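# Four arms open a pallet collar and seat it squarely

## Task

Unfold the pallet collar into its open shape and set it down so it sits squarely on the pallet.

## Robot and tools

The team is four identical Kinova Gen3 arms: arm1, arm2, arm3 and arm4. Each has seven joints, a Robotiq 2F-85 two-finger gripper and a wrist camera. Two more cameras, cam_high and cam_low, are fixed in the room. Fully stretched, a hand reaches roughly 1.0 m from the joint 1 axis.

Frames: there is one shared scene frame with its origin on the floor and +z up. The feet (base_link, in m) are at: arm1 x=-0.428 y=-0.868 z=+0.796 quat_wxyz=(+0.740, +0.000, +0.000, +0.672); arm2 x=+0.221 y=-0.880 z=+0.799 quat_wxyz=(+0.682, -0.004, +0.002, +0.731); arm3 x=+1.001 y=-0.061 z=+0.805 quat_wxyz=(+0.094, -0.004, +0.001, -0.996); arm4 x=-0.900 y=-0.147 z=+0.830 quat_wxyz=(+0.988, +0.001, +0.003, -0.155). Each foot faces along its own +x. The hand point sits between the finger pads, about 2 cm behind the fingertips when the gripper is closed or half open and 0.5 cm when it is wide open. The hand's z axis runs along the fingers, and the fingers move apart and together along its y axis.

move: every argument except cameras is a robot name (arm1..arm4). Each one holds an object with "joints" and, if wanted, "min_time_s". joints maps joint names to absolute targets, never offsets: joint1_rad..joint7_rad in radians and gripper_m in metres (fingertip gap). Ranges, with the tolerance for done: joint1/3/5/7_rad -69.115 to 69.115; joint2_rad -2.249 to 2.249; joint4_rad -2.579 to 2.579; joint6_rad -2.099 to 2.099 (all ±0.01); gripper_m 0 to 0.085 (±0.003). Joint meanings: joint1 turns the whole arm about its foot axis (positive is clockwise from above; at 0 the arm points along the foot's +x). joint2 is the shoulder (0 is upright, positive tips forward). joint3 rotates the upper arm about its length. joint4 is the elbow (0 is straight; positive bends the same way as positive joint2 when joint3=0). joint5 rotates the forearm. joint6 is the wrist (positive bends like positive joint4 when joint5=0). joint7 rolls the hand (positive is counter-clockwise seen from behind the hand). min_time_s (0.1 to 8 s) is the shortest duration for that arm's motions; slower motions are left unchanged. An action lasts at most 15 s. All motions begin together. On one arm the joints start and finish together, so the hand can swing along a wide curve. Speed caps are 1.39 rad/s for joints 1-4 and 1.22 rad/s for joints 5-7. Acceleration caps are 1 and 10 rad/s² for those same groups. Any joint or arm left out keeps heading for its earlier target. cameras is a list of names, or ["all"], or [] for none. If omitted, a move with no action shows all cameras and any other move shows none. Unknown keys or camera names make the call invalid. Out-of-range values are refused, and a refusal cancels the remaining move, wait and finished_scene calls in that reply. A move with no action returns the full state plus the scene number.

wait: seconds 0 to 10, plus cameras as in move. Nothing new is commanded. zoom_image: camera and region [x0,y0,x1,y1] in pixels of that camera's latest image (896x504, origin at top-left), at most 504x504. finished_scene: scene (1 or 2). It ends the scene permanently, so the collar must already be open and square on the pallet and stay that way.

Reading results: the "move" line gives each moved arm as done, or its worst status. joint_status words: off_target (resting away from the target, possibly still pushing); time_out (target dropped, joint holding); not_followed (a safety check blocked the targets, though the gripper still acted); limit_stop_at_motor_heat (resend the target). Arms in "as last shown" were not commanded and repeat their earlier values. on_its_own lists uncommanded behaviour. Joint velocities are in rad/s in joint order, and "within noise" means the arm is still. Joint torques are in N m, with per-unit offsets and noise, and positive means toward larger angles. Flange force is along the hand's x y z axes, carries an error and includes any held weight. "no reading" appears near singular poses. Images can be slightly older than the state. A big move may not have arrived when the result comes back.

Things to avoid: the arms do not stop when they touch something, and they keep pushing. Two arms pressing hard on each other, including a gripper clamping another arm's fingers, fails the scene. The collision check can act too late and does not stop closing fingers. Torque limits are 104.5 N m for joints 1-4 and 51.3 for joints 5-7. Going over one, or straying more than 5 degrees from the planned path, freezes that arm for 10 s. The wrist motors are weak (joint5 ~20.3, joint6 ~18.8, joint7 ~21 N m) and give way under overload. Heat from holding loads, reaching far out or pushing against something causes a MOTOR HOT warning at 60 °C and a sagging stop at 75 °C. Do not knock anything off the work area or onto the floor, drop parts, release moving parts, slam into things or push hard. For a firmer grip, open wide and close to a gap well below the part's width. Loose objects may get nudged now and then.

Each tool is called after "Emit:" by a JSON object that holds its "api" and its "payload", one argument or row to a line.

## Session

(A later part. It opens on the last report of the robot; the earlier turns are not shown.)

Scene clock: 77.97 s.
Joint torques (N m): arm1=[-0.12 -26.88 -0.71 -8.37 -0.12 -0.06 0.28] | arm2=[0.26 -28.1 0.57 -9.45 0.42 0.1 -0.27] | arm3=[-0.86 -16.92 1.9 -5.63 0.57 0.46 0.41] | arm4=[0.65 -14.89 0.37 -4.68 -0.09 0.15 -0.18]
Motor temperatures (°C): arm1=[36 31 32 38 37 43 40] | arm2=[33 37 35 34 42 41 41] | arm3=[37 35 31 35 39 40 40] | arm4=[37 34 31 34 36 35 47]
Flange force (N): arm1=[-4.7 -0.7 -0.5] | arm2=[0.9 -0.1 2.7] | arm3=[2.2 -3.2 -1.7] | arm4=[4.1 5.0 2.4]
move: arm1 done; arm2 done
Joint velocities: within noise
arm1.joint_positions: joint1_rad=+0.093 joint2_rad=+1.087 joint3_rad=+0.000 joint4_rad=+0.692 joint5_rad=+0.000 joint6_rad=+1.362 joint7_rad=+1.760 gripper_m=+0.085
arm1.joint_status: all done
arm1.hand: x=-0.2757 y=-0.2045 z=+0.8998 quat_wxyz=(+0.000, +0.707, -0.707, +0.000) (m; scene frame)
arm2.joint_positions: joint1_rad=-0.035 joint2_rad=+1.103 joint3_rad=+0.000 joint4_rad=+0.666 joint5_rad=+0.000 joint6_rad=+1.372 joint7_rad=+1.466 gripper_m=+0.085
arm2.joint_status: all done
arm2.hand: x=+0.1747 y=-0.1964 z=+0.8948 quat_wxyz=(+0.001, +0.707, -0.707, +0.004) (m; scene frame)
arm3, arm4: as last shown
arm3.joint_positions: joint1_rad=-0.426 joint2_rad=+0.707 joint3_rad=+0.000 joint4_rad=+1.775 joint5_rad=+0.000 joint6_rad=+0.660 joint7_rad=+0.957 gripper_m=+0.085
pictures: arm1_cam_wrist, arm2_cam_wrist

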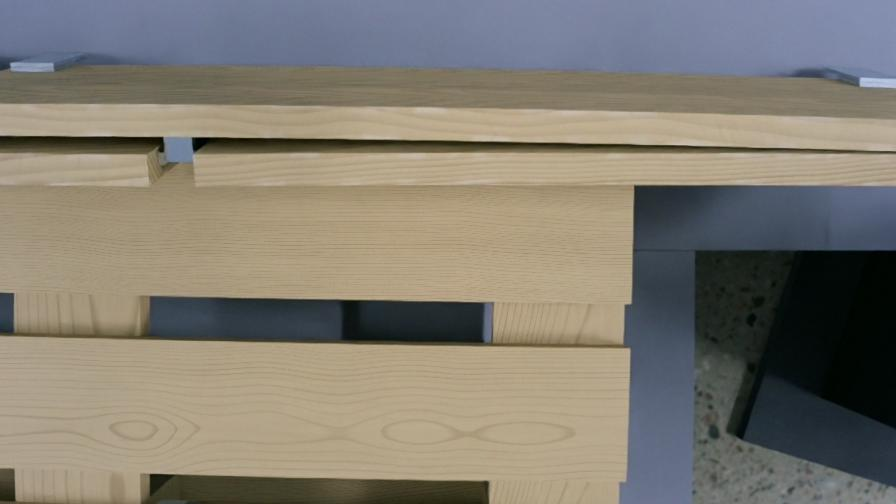

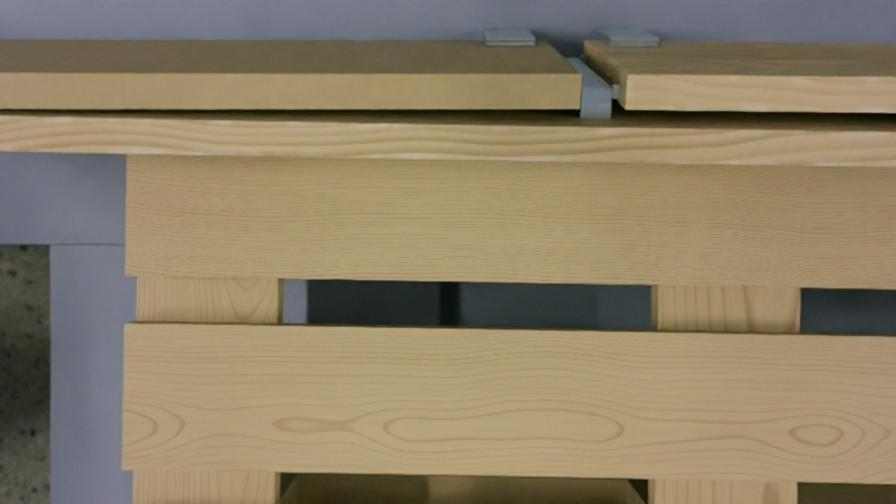

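Emit:
{"api": "zoom_image", "payload": {
  "camera": "arm2_cam_wrist",
  "region": [100, 240, 320, 350]
}}

Emit:
{"api": "zoom_image", "payload": {
  "camera": "arm2_cam_wrist",
  "region": [620, 240, 840, 350]
}}

Emit:
{"api": "zoom_image", "payload": {
  "camera": "arm2_cam_wrist",
  "region": [470, 10, 690, 120]
}}

Emit:
{"api": "zoom_image", "payload": {
  "camera": "arm1_cam_wrist",
  "region": [100, 260, 320, 370]
}}

Emit:
{"api": "zoom_image", "payload": {
  "camera": "arm1_cam_wrist",
  "region": [460, 260, 680, 370]
}}

Emit:
{"api": "move", "payload": {
  "arm1": {"joints": {"joint2_rad": 1.2215, "joint4_rad": 0.7873, "joint6_rad": 1.1328}, "min_time_s": 3},
  "arm2": {"joints": {"joint2_rad": 1.2371, "joint4_rad": 0.7604, "joint6_rad": 1.1441}, "min_time_s": 3}
}}

Emit:
{"api": "wait", "payload": {
  "seconds": 0.5,
  "cameras": ["arm1_cam_wrist", "arm2_cam_wrist"]
}}

Scaled by 2.291 from the camera's 896x504 image, which has a finer 1280x720 frame.

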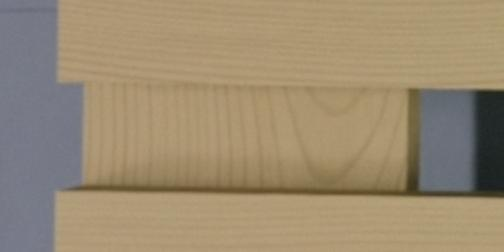

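Scaled by 2.291 from the camera's 896x504 image, which has a finer 1280x720 frame.

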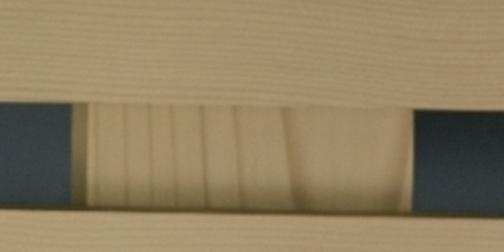

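Scaled by 2.291 from the camera's 896x504 image, which has a finer 1280x720 frame.

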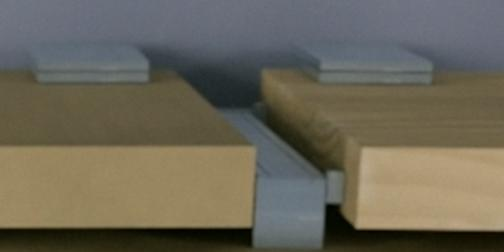

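Scaled by 2.291 from the camera's 896x504 image, which has a finer 1280x720 frame.

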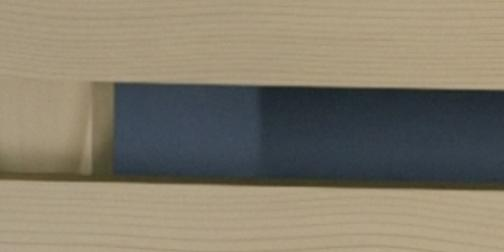

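Scaled by 2.291 from the camera's 896x504 image, which has a finer 1280x720 frame.

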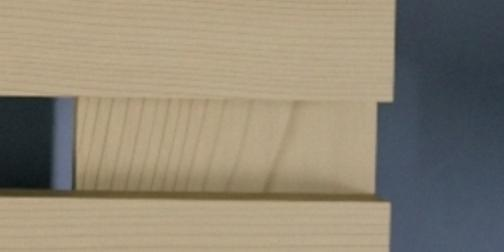

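Scene clock: 88.43 s.
Joint torques (N m): arm1=[-0.12 -27.21 -0.61 -7.69 -0.12 -0.03 0.25] | arm2=[0.25 -28.47 0.65 -8.66 0.41 0.2 -0.28] | arm3=[-0.78 -16.99 1.87 -5.55 0.55 0.46 0.36] | arm4=[0.63 -14.87 0.38 -4.62 -0.05 0.15 -0.19]
Motor temperatures (°C): arm1=[36 31 32 38 37 43 40] | arm2=[33 37 35 34 42 41 41] | arm3=[37 35 31 35 39 40 40] | arm4=[37 34 31 34 36 35 47]
Flange force (N): arm1=[-3.9 -0.5 0.3] | arm2=[0.5 -0.1 2.7] | arm3=[1.9 -2.9 -1.6] | arm4=[4.0 4.9 2.4]
move: arm1 done; arm2 done
Joint velocities: within noise
arm1.joint_positions: joint1_rad=+0.093 joint2_rad=+1.221 joint3_rad=+0.000 joint4_rad=+0.787 joint5_rad=+0.000 joint6_rad=+1.133 joint7_rad=+1.760 gripper_m=+0.085
arm1.joint_status: all done
arm1.hand: x=-0.2757 y=-0.2045 z=+0.7798 quat_wxyz=(+0.000, +0.707, -0.707, +0.000) (m; scene frame)
arm2.joint_positions: joint1_rad=-0.035 joint2_rad=+1.237 joint3_rad=+0.000 joint4_rad=+0.760 joint5_rad=+0.000 joint6_rad=+1.144 joint7_rad=+1.466 gripper_m=+0.085
arm2.joint_status: all done
arm2.hand: x=+0.1752 y=-0.1974 z=+0.7747 quat_wxyz=(+0.001, +0.707, -0.707, +0.004) (m; scene frame)
arm3, arm4: as last shown
pictures: none

Scene clock: 88.93 s.
Joint torques (N m): arm1=[-0.11 -27.22 -0.71 -7.69 -0.11 -0.01 0.25] | arm2=[0.23 -28.47 0.66 -8.7 0.4 0.19 -0.26] | arm3=[-0.81 -16.97 1.85 -5.51 0.59 0.43 0.43] | arm4=[0.64 -14.87 0.38 -4.63 -0.09 0.14 -0.16]
Motor temperatures (°C): arm1=[36 31 32 38 37 43 40] | arm2=[33 37 35 34 42 41 41] | arm3=[37 35 31 35 39 40 40] | arm4=[37 34 31 34 36 35 47]
Flange force (N): arm1=[-3.9 -0.5 0.3] | arm2=[0.8 -0.1 2.7] | arm3=[1.8 -2.8 -1.8] | arm4=[4.0 4.9 2.3]
Joint velocities: within noise
arm1.joint_positions: joint1_rad=+0.093 joint2_rad=+1.221 joint3_rad=+0.000 joint4_rad=+0.787 joint5_rad=+0.000 joint6_rad=+1.133 joint7_rad=+1.760 gripper_m=+0.085
arm1.joint_status: all done
arm1.hand: x=-0.2757 y=-0.2045 z=+0.7798 quat_wxyz=(+0.000, +0.707, -0.707, +0.000) (m; scene frame)
arm2.joint_positions: joint1_rad=-0.035 joint2_rad=+1.237 joint3_rad=+0.000 joint4_rad=+0.760 joint5_rad=+0.000 joint6_rad=+1.144 joint7_rad=+1.466 gripper_m=+0.085
arm2.joint_status: all done
arm2.hand: x=+0.1752 y=-0.1974 z=+0.7747 quat_wxyz=(+0.001, +0.707, -0.707, +0.004) (m; scene frame)
arm3.joint_positions: joint1_rad=-0.426 joint2_rad=+0.707 joint3_rad=+0.000 joint4_rad=+1.775 joint5_rad=+0.000 joint6_rad=+0.660 joint7_rad=+0.957 gripper_m=+0.085
arm3.joint_status: not commanded
arm3.hand: x=+0.6063 y=-0.3095 z=+0.8527 quat_wxyz=(+0.000, -1.000, -0.001, +0.004) (m; scene frame)
arm4.joint_positions: joint1_rad=+0.269 joint2_rad=+0.606 joint3_rad=+0.000 joint4_rad=+2.222 joint5_rad=+0.000 joint6_rad=+0.313 joint7_rad=+2.150 gripper_m=+0.085
arm4.joint_status: not commanded
arm4.hand: x=-0.6316 y=-0.3525 z=+0.8484 quat_wxyz=(+0.002, +0.000, -1.000, -0.001) (m; scene frame)
wait: 0.50 s; at rest by 0.27 s
pictures: arm1_cam_wrist, arm2_cam_wrist

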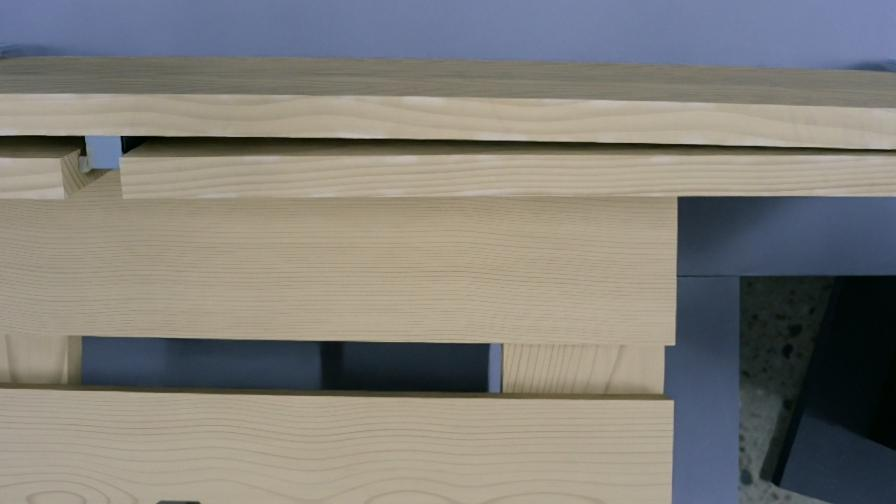

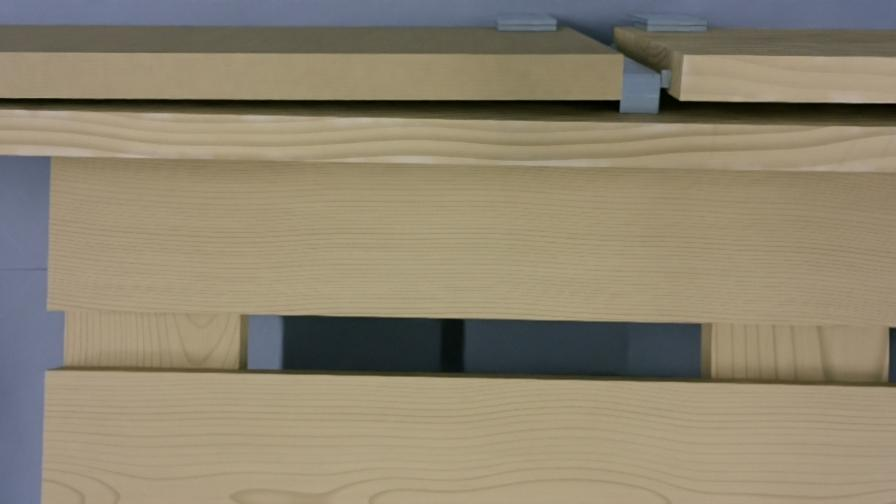

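Emit:
{"api": "zoom_image", "payload": {
  "camera": "arm2_cam_wrist",
  "region": [30, 280, 250, 390]
}}

Emit:
{"api": "zoom_image", "payload": {
  "camera": "arm2_cam_wrist",
  "region": [676, 290, 896, 400]
}}

Emit:
{"api": "zoom_image", "payload": {
  "camera": "arm2_cam_wrist",
  "region": [490, 0, 710, 110]
}}

Emit:
{"api": "zoom_image", "payload": {
  "camera": "arm1_cam_wrist",
  "region": [10, 300, 230, 410]
}}

Emit:
{"api": "zoom_image", "payload": {
  "camera": "arm1_cam_wrist",
  "region": [470, 310, 690, 420]
}}

Emit:
{"api": "zoom_image", "payload": {
  "camera": "arm1_cam_wrist",
  "region": [20, 80, 240, 220]
}}

Scaled by 2.291 from the camera's 896x504 image, which has a finer 1280x720 frame.

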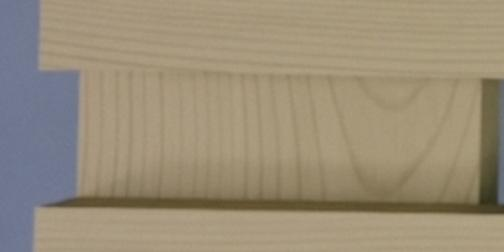

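Scaled by 2.291 from the camera's 896x504 image, which has a finer 1280x720 frame.

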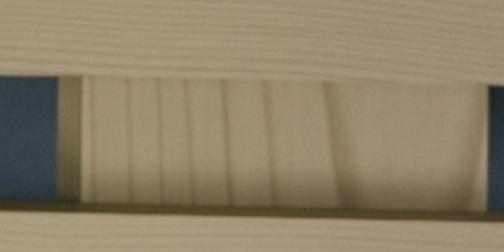

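Scaled by 2.291 from the camera's 896x504 image, which has a finer 1280x720 frame.

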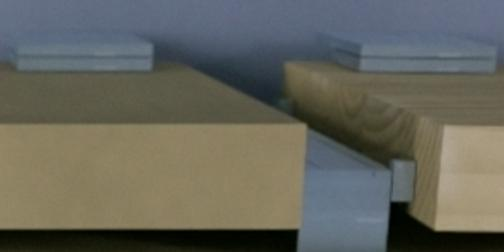

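Scaled by 2.291 from the camera's 896x504 image, which has a finer 1280x720 frame.

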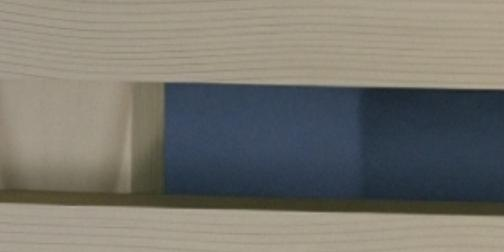

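Scaled by 2.291 from the camera's 896x504 image, which has a finer 1280x720 frame.

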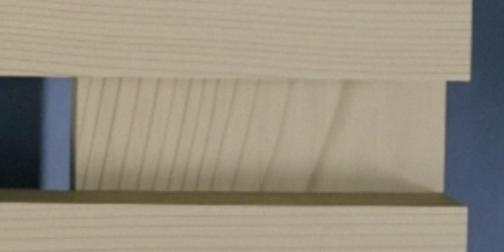

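Scaled by 2.291 from the camera's 896x504 image, which has a finer 1280x720 frame.

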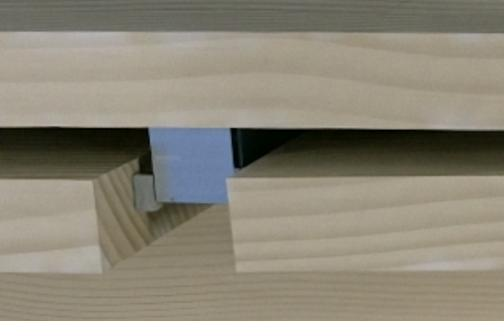

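Emit:
{"api": "wait", "payload": {
  "seconds": 0.1,
  "cameras": ["arm3_cam_wrist", "arm4_cam_wrist", "cam_high", "cam_low"]
}}

Emit:
{"api": "zoom_image", "payload": {
  "camera": "arm4_cam_wrist",
  "region": [340, 270, 560, 410]
}}

Emit:
{"api": "zoom_image", "payload": {
  "camera": "arm3_cam_wrist",
  "region": [400, 230, 620, 370]
}}

Emit:
{"api": "move", "payload": {
  "arm1": {"joints": {"joint2_rad": 1.087, "joint4_rad": 0.6921, "joint6_rad": 1.3625}, "min_time_s": 3},
  "arm2": {"joints": {"joint2_rad": 1.1029, "joint4_rad": 0.6664, "joint6_rad": 1.3723}, "min_time_s": 3},
  "arm3": {"joints": {"joint2_rad": 0.4727, "joint4_rad": 1.6066, "joint6_rad": 1.0623}, "min_time_s": 3},
  "arm4": {"joints": {"joint2_rad": 0.2445, "joint4_rad": 2.064, "joint6_rad": 0.833}, "min_time_s": 3}
}}

Emit:
{"api": "wait", "payload": {
  "seconds": 0.6,
  "cameras": ["arm1_cam_wrist", "arm2_cam_wrist", "arm3_cam_wrist", "arm4_cam_wrist"]
}}

Emit:
{"api": "zoom_image", "payload": {
  "camera": "arm4_cam_wrist",
  "region": [340, 270, 560, 410]
}}

Emit:
{"api": "zoom_image", "payload": {
  "camera": "arm3_cam_wrist",
  "region": [400, 230, 620, 370]
}}

Emit:
{"api": "zoom_image", "payload": {
  "camera": "arm2_cam_wrist",
  "region": [100, 240, 320, 380]
}}

Emit:
{"api": "zoom_image", "payload": {
  "camera": "arm2_cam_wrist",
  "region": [480, 10, 700, 150]
}}

Emit:
{"api": "zoom_image", "payload": {
  "camera": "arm2_cam_wrist",
  "region": [620, 240, 840, 380]
}}

Emit:
{"api": "zoom_image", "payload": {
  "camera": "arm1_cam_wrist",
  "region": [100, 110, 320, 250]
}}

Emit:
{"api": "zoom_image", "payload": {
  "camera": "arm1_cam_wrist",
  "region": [100, 260, 320, 400]
}}

Emit:
{"api": "zoom_image", "payload": {
  "camera": "arm1_cam_wrist",
  "region": [460, 260, 680, 400]
}}

Scene clock: 99.90 s.
Joint torques (N m): arm1=[-0.18 -27.18 -0.74 -7.72 -0.14 -0.02 0.28] | arm2=[0.22 -28.46 0.62 -8.72 0.4 0.18 -0.23] | arm3=[-0.82 -16.95 1.87 -5.53 0.5 0.44 0.36] | arm4=[0.65 -14.87 0.36 -4.65 -0.06 0.12 -0.17]
Motor temperatures (°C): arm1=[36 31 32 38 37 43 40] | arm2=[33 38 35 34 42 41 41] | arm3=[37 35 31 35 39 40 40] | arm4=[37 34 31 34 36 35 47]
Flange force (N): arm1=[-3.5 -0.5 0.2] | arm2=[0.9 -0.1 2.7] | arm3=[1.8 -3.0 -1.8] | arm4=[3.9 5.0 2.3]
Joint velocities: within noise
arm1.joint_positions: joint1_rad=+0.093 joint2_rad=+1.221 joint3_rad=+0.000 joint4_rad=+0.787 joint5_rad=+0.000 joint6_rad=+1.133 joint7_rad=+1.760 gripper_m=+0.085
arm1.joint_status: all done
arm1.hand: x=-0.2757 y=-0.2045 z=+0.7798 quat_wxyz=(+0.000, +0.707, -0.707, +0.000) (m; scene frame)
arm2.joint_positions: joint1_rad=-0.035 joint2_rad=+1.237 joint3_rad=+0.000 joint4_rad=+0.760 joint5_rad=+0.000 joint6_rad=+1.144 joint7_rad=+1.466 gripper_m=+0.085
arm2.joint_status: all done
arm2.hand: x=+0.1752 y=-0.1974 z=+0.7747 quat_wxyz=(+0.001, +0.707, -0.707, +0.004) (m; scene frame)
arm3.joint_positions: joint1_rad=-0.426 joint2_rad=+0.707 joint3_rad=+0.000 joint4_rad=+1.775 joint5_rad=+0.000 joint6_rad=+0.660 joint7_rad=+0.957 gripper_m=+0.085
arm3.joint_status: not commanded
arm3.hand: x=+0.6063 y=-0.3095 z=+0.8527 quat_wxyz=(+0.000, -1.000, -0.001, +0.004) (m; scene frame)
arm4.joint_positions: joint1_rad=+0.269 joint2_rad=+0.606 joint3_rad=+0.000 joint4_rad=+2.222 joint5_rad=+0.000 joint6_rad=+0.313 joint7_rad=+2.150 gripper_m=+0.085
arm4.joint_status: not commanded
arm4.hand: x=-0.6316 y=-0.3525 z=+0.8484 quat_wxyz=(+0.002, +0.000, -1.000, -0.001) (m; scene frame)
wait: 0.10 s; at rest from the start
pictures: arm3_cam_wrist, arm4_cam_wrist, cam_high, cam_low

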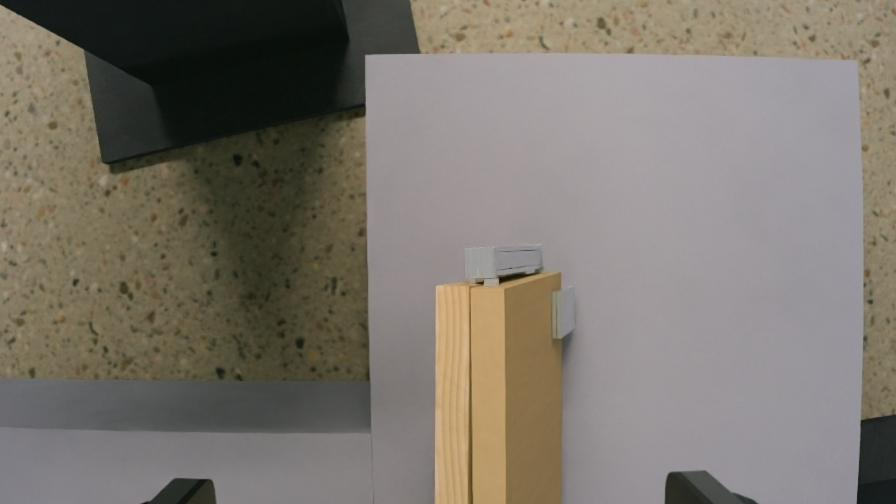

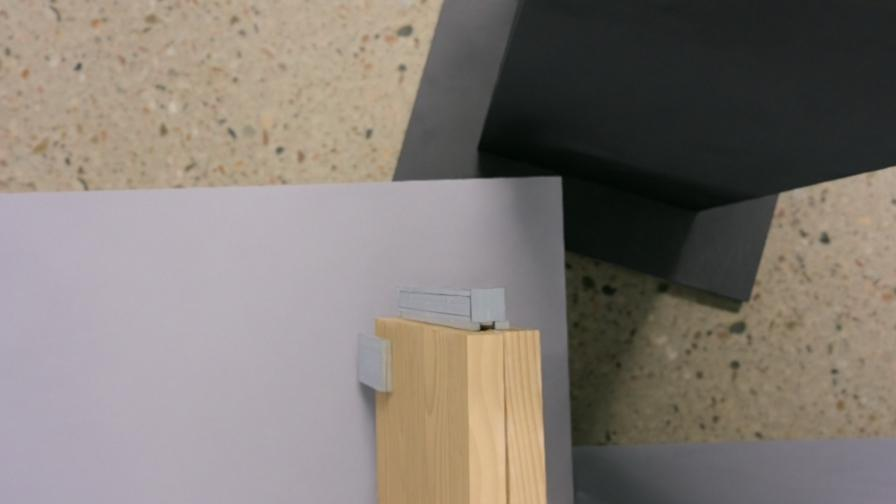

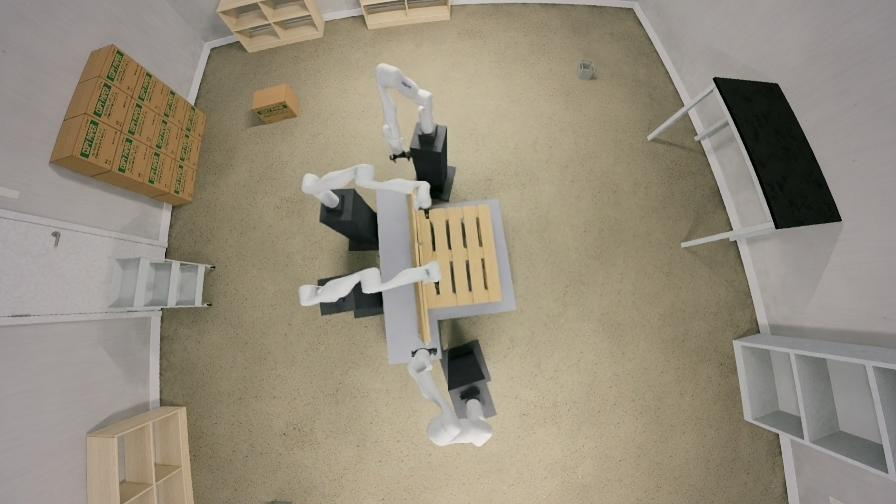

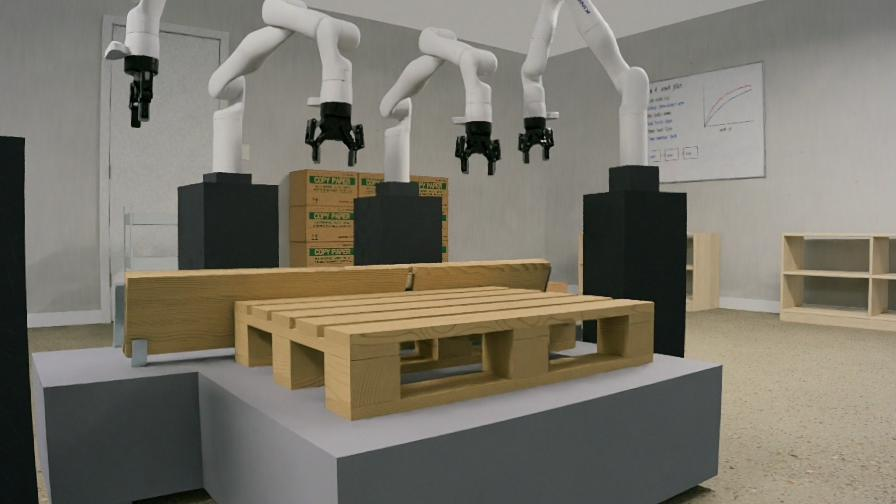

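Scaled by 2.291 from the camera's 896x504 image, which has a finer 1280x720 frame.

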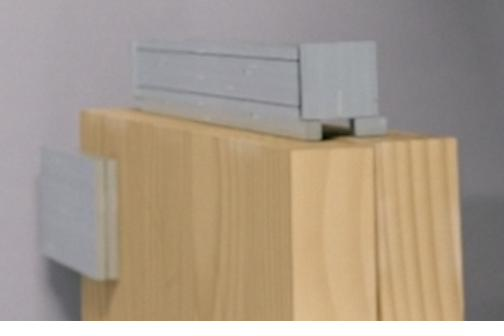

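Scaled by 2.291 from the camera's 896x504 image, which has a finer 1280x720 frame.

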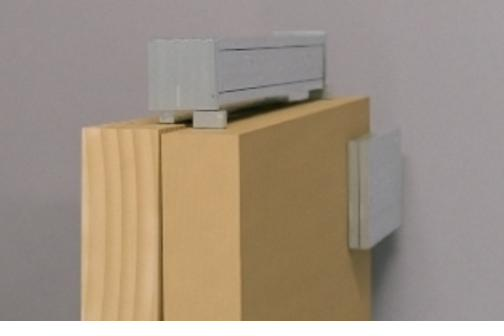

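Scene clock: 103.23 s.
Joint torques (N m): arm1=[-0.01 -26.95 -0.69 -8.41 -0.1 -0.1 0.28] | arm2=[0.27 -28.12 0.66 -9.42 0.4 0.12 -0.25] | arm3=[-0.79 -15.45 1.87 -7.81 0.56 0.4 0.37] | arm4=[0.57 -12.29 0.21 -8.75 -0.05 0.09 -0.16]
Motor temperatures (°C): arm1=[36 32 32 38 37 43 40] | arm2=[33 38 35 34 42 41 41] | arm3=[37 35 31 35 39 40 40] | arm4=[37 34 31 34 36 35 47]
Flange force (N): arm1=[-4.8 -0.6 -0.4] | arm2=[0.6 0.0 2.7] | arm3=[2.6 -2.4 -0.5] | arm4=[3.5 3.7 4.7]
move: arm1 done; arm2 done; arm3 done; arm4 done
Joint velocities: within noise
arm1.joint_positions: joint1_rad=+0.093 joint2_rad=+1.087 joint3_rad=+0.000 joint4_rad=+0.692 joint5_rad=+0.000 joint6_rad=+1.362 joint7_rad=+1.760 gripper_m=+0.085
arm1.joint_status: all done
arm1.hand: x=-0.2757 y=-0.2045 z=+0.8998 quat_wxyz=(+0.000, +0.707, -0.707, +0.000) (m; scene frame)
arm2.joint_positions: joint1_rad=-0.035 joint2_rad=+1.103 joint3_rad=+0.000 joint4_rad=+0.666 joint5_rad=+0.000 joint6_rad=+1.372 joint7_rad=+1.466 gripper_m=+0.085
arm2.joint_status: all done
arm2.hand: x=+0.1747 y=-0.1964 z=+0.8948 quat_wxyz=(+0.001, +0.707, -0.707, +0.004) (m; scene frame)
arm3.joint_positions: joint1_rad=-0.426 joint2_rad=+0.473 joint3_rad=+0.000 joint4_rad=+1.607 joint5_rad=+0.000 joint6_rad=+1.062 joint7_rad=+0.957 gripper_m=+0.085
arm3.joint_status: all done
arm3.hand: x=+0.6073 y=-0.3099 z=+1.0026 quat_wxyz=(+0.000, -1.000, -0.001, +0.004) (m; scene frame)
arm4.joint_positions: joint1_rad=+0.269 joint2_rad=+0.245 joint3_rad=+0.000 joint4_rad=+2.064 joint5_rad=+0.000 joint6_rad=+0.833 joint7_rad=+2.150 gripper_m=+0.085
arm4.joint_status: all done
arm4.hand: x=-0.6327 y=-0.3516 z=+0.9985 quat_wxyz=(+0.002, +0.000, -1.000, -0.001) (m; scene frame)
pictures: none

Scene clock: 103.83 s.
Joint torques (N m): arm1=[-0.02 -26.82 -0.67 -8.47 -0.1 -0.06 0.24] | arm2=[0.3 -28.14 0.59 -9.42 0.4 0.1 -0.26] | arm3=[-0.69 -15.43 1.78 -7.89 0.51 0.37 0.45] | arm4=[0.6 -12.3 0.2 -8.75 -0.06 0.07 -0.16]
Motor temperatures (°C): arm1=[36 32 32 38 37 43 40] | arm2=[33 38 35 34 42 41 41] | arm3=[37 35 31 35 39 40 40] | arm4=[37 35 31 34 36 35 47]
Flange force (N): arm1=[-3.7 -0.4 -0.3] | arm2=[0.4 0.0 2.7] | arm3=[3.0 -2.3 -0.4] | arm4=[3.4 3.7 4.7]
Joint velocities: within noise
arm1.joint_positions: joint1_rad=+0.093 joint2_rad=+1.087 joint3_rad=+0.000 joint4_rad=+0.692 joint5_rad=+0.000 joint6_rad=+1.362 joint7_rad=+1.760 gripper_m=+0.085
arm1.joint_status: all done
arm1.hand: x=-0.2757 y=-0.2045 z=+0.8998 quat_wxyz=(+0.000, +0.707, -0.707, +0.000) (m; scene frame)
arm2.joint_positions: joint1_rad=-0.035 joint2_rad=+1.103 joint3_rad=+0.000 joint4_rad=+0.666 joint5_rad=+0.000 joint6_rad=+1.372 joint7_rad=+1.466 gripper_m=+0.085
arm2.joint_status: all done
arm2.hand: x=+0.1747 y=-0.1964 z=+0.8948 quat_wxyz=(+0.001, +0.707, -0.707, +0.004) (m; scene frame)
arm3.joint_positions: joint1_rad=-0.426 joint2_rad=+0.473 joint3_rad=+0.000 joint4_rad=+1.607 joint5_rad=+0.000 joint6_rad=+1.062 joint7_rad=+0.957 gripper_m=+0.085
arm3.joint_status: all done
arm3.hand: x=+0.6073 y=-0.3099 z=+1.0026 quat_wxyz=(+0.000, -1.000, -0.001, +0.004) (m; scene frame)
arm4.joint_positions: joint1_rad=+0.269 joint2_rad=+0.245 joint3_rad=+0.000 joint4_rad=+2.064 joint5_rad=+0.000 joint6_rad=+0.833 joint7_rad=+2.150 gripper_m=+0.085
arm4.joint_status: all done
arm4.hand: x=-0.6327 y=-0.3516 z=+0.9985 quat_wxyz=(+0.002, +0.000, -1.000, -0.001) (m; scene frame)
wait: 0.60 s; at rest by 0.27 s
pictures: arm1_cam_wrist, arm2_cam_wrist, arm3_cam_wrist, arm4_cam_wrist

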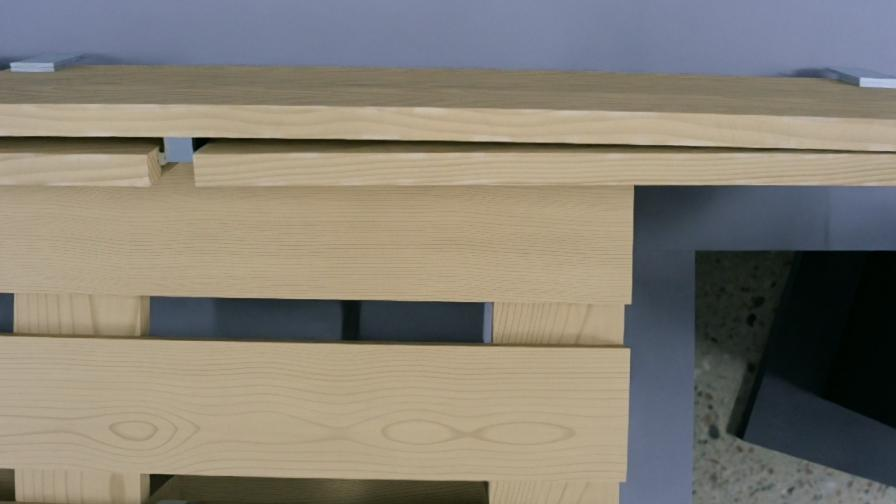

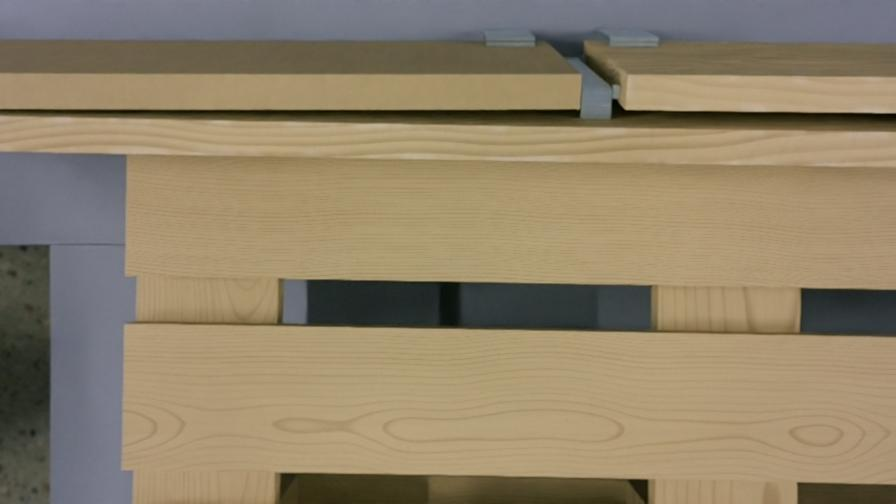

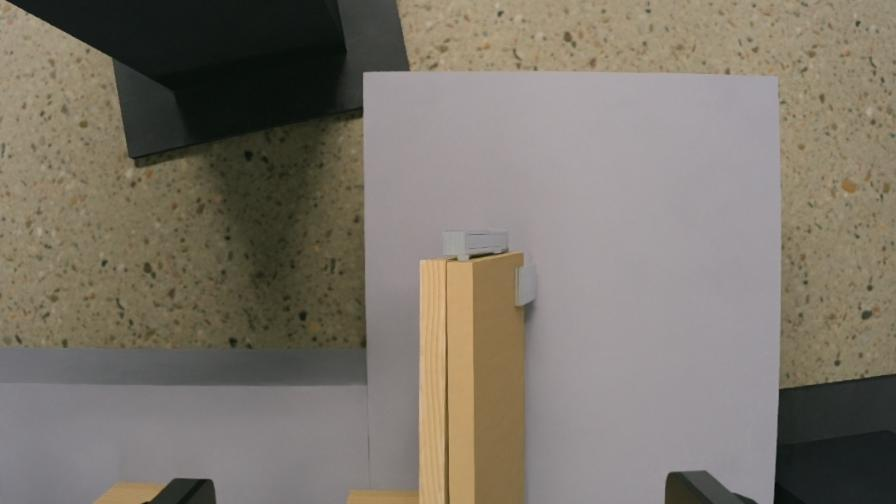

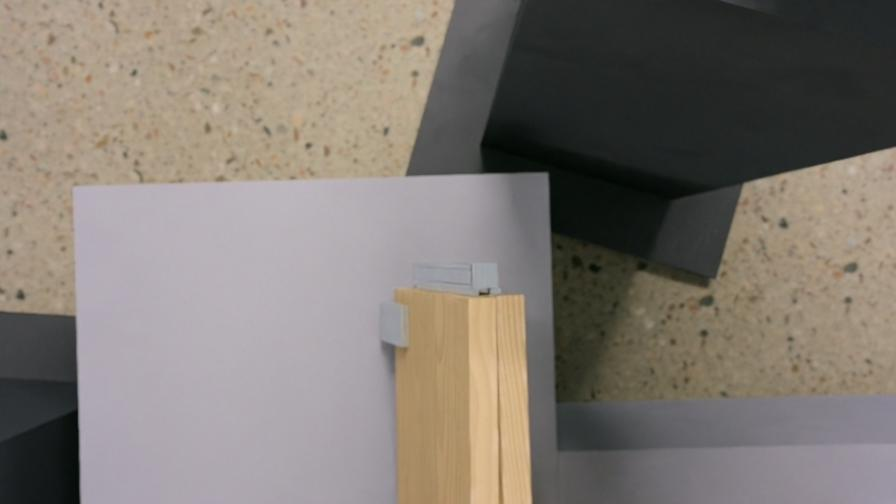

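Scaled by 2.291 from the camera's 896x504 image, which has a finer 1280x720 frame.

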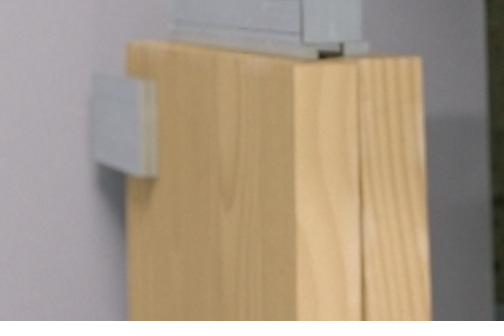

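Scaled by 2.291 from the camera's 896x504 image, which has a finer 1280x720 frame.

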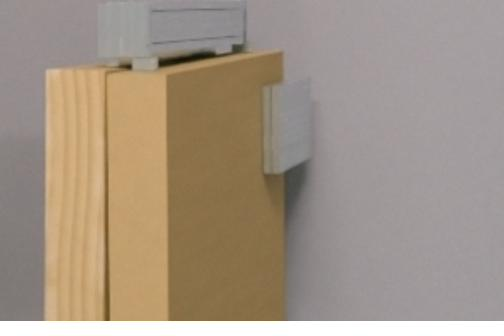

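Scaled by 2.291 from the camera's 896x504 image, which has a finer 1280x720 frame.

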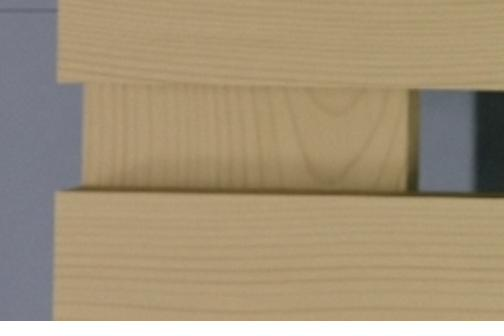

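Scaled by 2.291 from the camera's 896x504 image, which has a finer 1280x720 frame.

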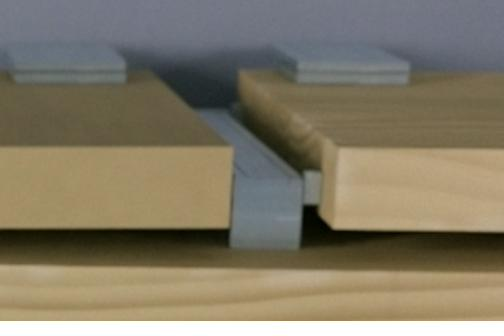

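Scaled by 2.291 from the camera's 896x504 image, which has a finer 1280x720 frame.

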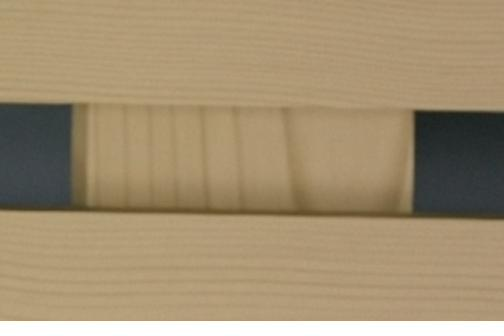

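Scaled by 2.291 from the camera's 896x504 image, which has a finer 1280x720 frame.

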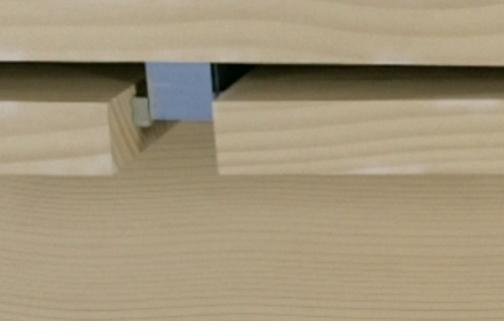

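Scaled by 2.291 from the camera's 896x504 image, which has a finer 1280x720 frame.

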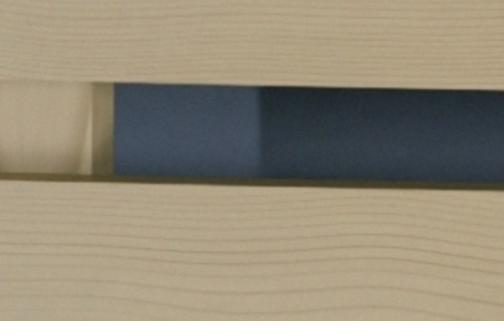

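Scaled by 2.291 from the camera's 896x504 image, which has a finer 1280x720 frame.

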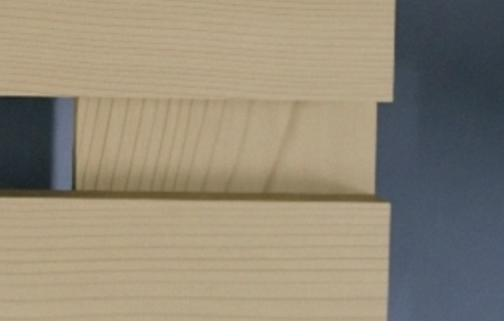

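Emit:
{"api": "zoom_image", "payload": {
  "camera": "arm4_cam_wrist",
  "region": [400, 0, 896, 290]
}}

Emit:
{"api": "zoom_image", "payload": {
  "camera": "arm3_cam_wrist",
  "region": [0, 0, 420, 240]
}}

Emit:
{"api": "zoom_image", "payload": {
  "camera": "arm1_cam_wrist",
  "region": [600, 180, 896, 504]
}}

Scaled by 1.016 from the camera's 896x504 image, which has a finer 1280x720 frame.

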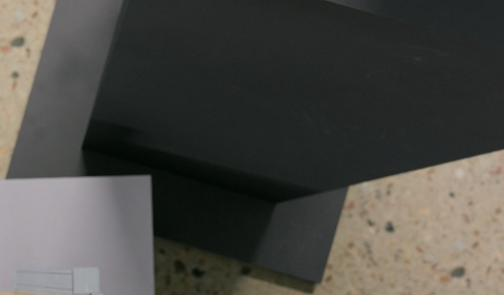

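Scaled by 1.200 from the camera's 896x504 image, which has a finer 1280x720 frame.

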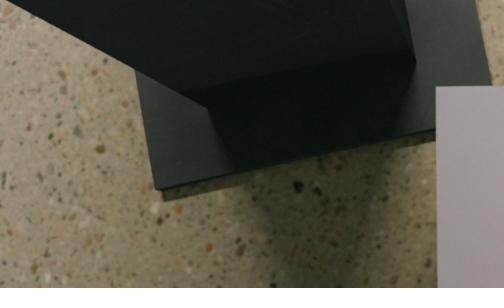

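Scaled by 1.556 from the camera's 896x504 image, which has a finer 1280x720 frame.

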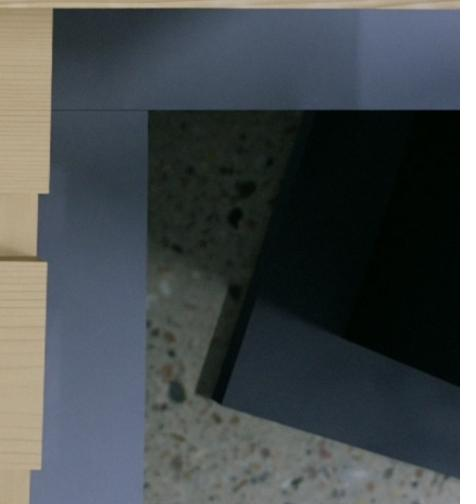

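Emit:
{"api": "move", "payload": {
  "arm1": {"joints": {"joint1_rad": -0.096, "joint2_rad": 0.203, "joint3_rad": 0, "joint4_rad": 1.866, "joint5_rad": 0, "joint6_rad": 0.7226, "joint7_rad": 1.5708}, "min_time_s": 4},
  "arm2": {"joints": {"joint1_rad": -0.307, "joint2_rad": 1.6838, "joint3_rad": 0, "joint4_rad": 0.4636, "joint5_rad": 0, "joint6_rad": 1.3212, "joint7_rad": -0.36, "gripper_m": 0.06}, "min_time_s": 5}
}}

Emit:
{"api": "wait", "payload": {
  "seconds": 0.6,
  "cameras": ["arm2_cam_wrist", "cam_low"]
}}

Scene clock: 182.53 s.
Joint torques (N m): arm1=[-0.07 -13.19 -1.02 -8.47 -0.06 -1.06 0.29] | arm2=[0.2 -27.91 0.57 -7.15 0.36 0.98 -0.24] | arm3=[-0.89 -15.41 1.8 -7.86 0.56 0.38 0.4] | arm4=[0.6 -12.31 0.19 -8.74 -0.06 0.06 -0.16]
Motor temperatures (°C): arm1=[36 36 32 38 37 43 40] | arm2=[33 42 34 35 41 41 41] | arm3=[37 37 31 36 38 40 40] | arm4=[37 35 31 34 36 35 47]
Flange force (N): arm1=[-1.9 0.7 0.0] | arm2=no reading | arm3=[2.7 -2.7 -0.5] | arm4=[3.4 3.7 4.7]
move: arm1 done; arm2 done
Joint velocities: within noise
arm1.joint_positions: joint1_rad=-0.096 joint2_rad=+0.203 joint3_rad=+0.000 joint4_rad=+1.866 joint5_rad=+0.000 joint6_rad=+0.723 joint7_rad=+1.571 gripper_m=+0.085
arm1.joint_status: all done
arm1.hand: x=-0.4032 y=-0.3999 z=+1.0498 quat_wxyz=(-0.123, +0.696, -0.697, -0.123) (m; scene frame)
arm2.joint_positions: joint1_rad=-0.307 joint2_rad=+1.684 joint3_rad=+0.000 joint4_rad=+0.464 joint5_rad=+0.000 joint6_rad=+1.321 joint7_rad=-0.360 gripper_m=+0.060
arm2.joint_status: all done
arm2.hand: x=+0.0318 y=-0.3316 z=+0.5652 quat_wxyz=(-0.061, +0.008, -0.986, +0.156) (m; scene frame)
arm3, arm4: as last shown
pictures: none

Scene clock: 183.13 s.
Joint torques (N m): arm1=[-0.09 -13.11 -1.09 -8.42 -0.07 -1.04 0.28] | arm2=[0.23 -27.93 0.62 -7.22 0.35 1.01 -0.22] | arm3=[-0.84 -15.48 1.72 -7.87 0.55 0.38 0.34] | arm4=[0.65 -12.34 0.19 -8.74 -0.04 0.08 -0.16]
Motor temperatures (°C): arm1=[36 36 32 38 37 43 40] | arm2=[33 42 34 35 41 41 41] | arm3=[37 38 31 36 38 40 40] | arm4=[37 35 31 34 36 35 47]
Flange force (N): arm1=[-1.9 0.6 -0.1] | arm2=no reading | arm3=[2.6 -2.6 -0.4] | arm4=[3.3 3.7 4.8]
Joint velocities: within noise
arm1.joint_positions: joint1_rad=-0.096 joint2_rad=+0.203 joint3_rad=+0.000 joint4_rad=+1.866 joint5_rad=+0.000 joint6_rad=+0.723 joint7_rad=+1.571 gripper_m=+0.085
arm1.joint_status: all done
arm1.hand: x=-0.4032 y=-0.3999 z=+1.0498 quat_wxyz=(-0.123, +0.696, -0.697, -0.123) (m; scene frame)
arm2.joint_positions: joint1_rad=-0.307 joint2_rad=+1.684 joint3_rad=+0.000 joint4_rad=+0.464 joint5_rad=+0.000 joint6_rad=+1.321 joint7_rad=-0.360 gripper_m=+0.060
arm2.joint_status: all done
arm2.hand: x=+0.0318 y=-0.3316 z=+0.5652 quat_wxyz=(-0.061, +0.008, -0.986, +0.156) (m; scene frame)
arm3.joint_positions: joint1_rad=-0.426 joint2_rad=+0.473 joint3_rad=+0.000 joint4_rad=+1.607 joint5_rad=+0.000 joint6_rad=+1.062 joint7_rad=+0.957 gripper_m=+0.085
arm3.joint_status: not commanded
arm3.hand: x=+0.6073 y=-0.3099 z=+1.0026 quat_wxyz=(+0.000, -1.000, -0.001, +0.004) (m; scene frame)
arm4.joint_positions: joint1_rad=+0.269 joint2_rad=+0.245 joint3_rad=+0.000 joint4_rad=+2.064 joint5_rad=+0.000 joint6_rad=+0.833 joint7_rad=+2.150 gripper_m=+0.085
arm4.joint_status: not commanded
arm4.hand: x=-0.6327 y=-0.3516 z=+0.9985 quat_wxyz=(+0.002, +0.000, -1.000, -0.001) (m; scene frame)
wait: 0.60 s; at rest by 0.27 s
pictures: arm2_cam_wrist, cam_low

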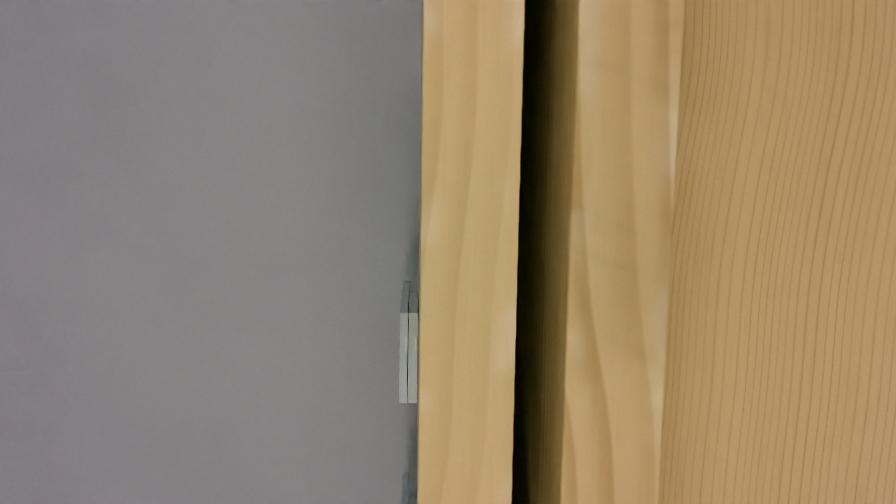

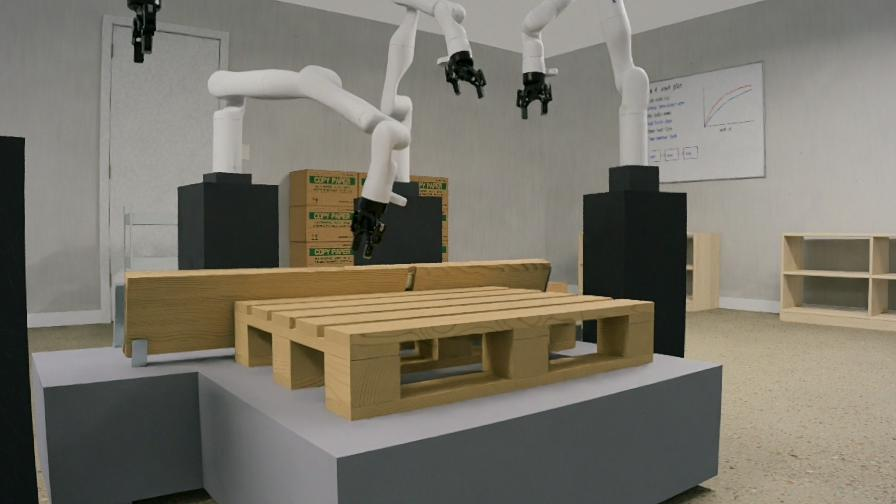

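Emit:
{"api": "move", "payload": {
  "cameras": ["arm2_cam_wrist", "cam_low"]
}}

Scene clock: 189.57 s.
Joint torques (N m): arm1=[-0.01 -13.18 -1.04 -8.44 -0.08 -1.14 0.26] | arm2=[0.18 -27.86 0.63 -7.19 0.36 1.02 -0.26] | arm3=[-0.84 -15.41 1.82 -7.84 0.55 0.41 0.38] | arm4=[0.64 -12.31 0.21 -8.73 -0.07 0.06 -0.19]
Motor temperatures (°C): arm1=[36 35 32 38 37 43 40] | arm2=[33 42 34 35 41 41 40] | arm3=[37 38 31 36 38 40 40] | arm4=[37 35 31 34 36 35 47]
Flange force (N): arm1=[-2.2 0.7 -0.3] | arm2=no reading | arm3=[2.7 -2.6 -0.4] | arm4=[3.4 3.7 4.7]
Joint velocities: within noise
arm1.joint_positions: joint1_rad=-0.096 joint2_rad=+0.203 joint3_rad=+0.000 joint4_rad=+1.866 joint5_rad=+0.000 joint6_rad=+0.723 joint7_rad=+1.571 gripper_m=+0.085
arm1.joint_status: all done
arm1.hand: x=-0.4032 y=-0.3999 z=+1.0498 quat_wxyz=(-0.123, +0.696, -0.697, -0.123) (m; scene frame)
arm2.joint_positions: joint1_rad=-0.307 joint2_rad=+1.684 joint3_rad=+0.000 joint4_rad=+0.464 joint5_rad=+0.000 joint6_rad=+1.321 joint7_rad=-0.360 gripper_m=+0.060
arm2.joint_status: all done
arm2.hand: x=+0.0318 y=-0.3316 z=+0.5652 quat_wxyz=(-0.061, +0.008, -0.986, +0.156) (m; scene frame)
arm3.joint_positions: joint1_rad=-0.426 joint2_rad=+0.473 joint3_rad=+0.000 joint4_rad=+1.607 joint5_rad=+0.000 joint6_rad=+1.062 joint7_rad=+0.957 gripper_m=+0.085
arm3.joint_status: not commanded
arm3.hand: x=+0.6073 y=-0.3099 z=+1.0026 quat_wxyz=(+0.000, -1.000, -0.001, +0.004) (m; scene frame)
arm4.joint_positions: joint1_rad=+0.269 joint2_rad=+0.245 joint3_rad=+0.000 joint4_rad=+2.064 joint5_rad=+0.000 joint6_rad=+0.833 joint7_rad=+2.150 gripper_m=+0.085
arm4.joint_status: not commanded
arm4.hand: x=-0.6327 y=-0.3516 z=+0.9985 quat_wxyz=(+0.002, +0.000, -1.000, -0.001) (m; scene frame)
pictures: arm2_cam_wrist, cam_low

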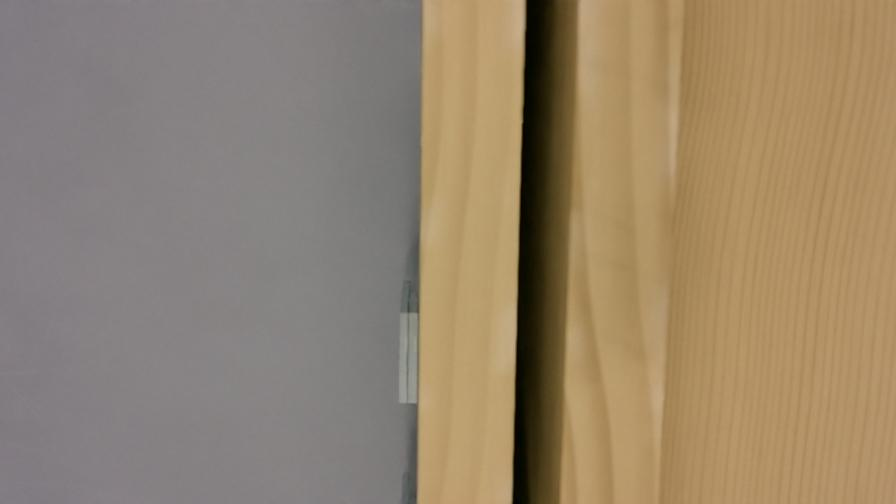

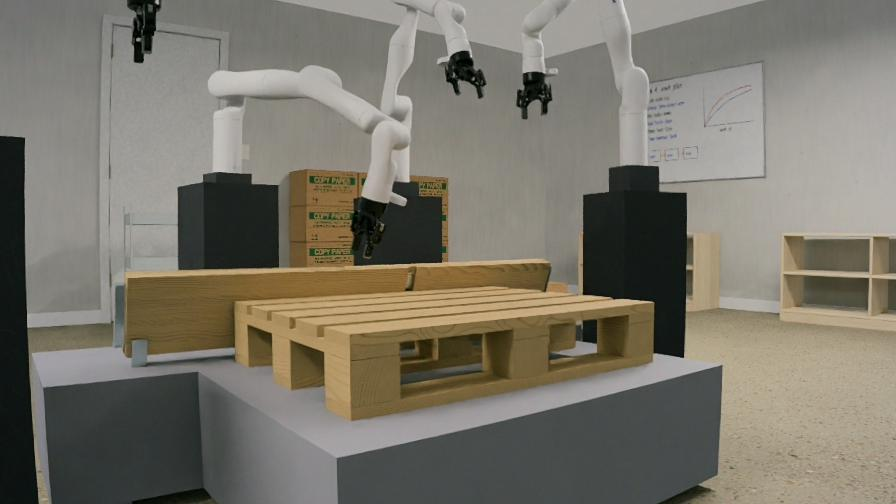

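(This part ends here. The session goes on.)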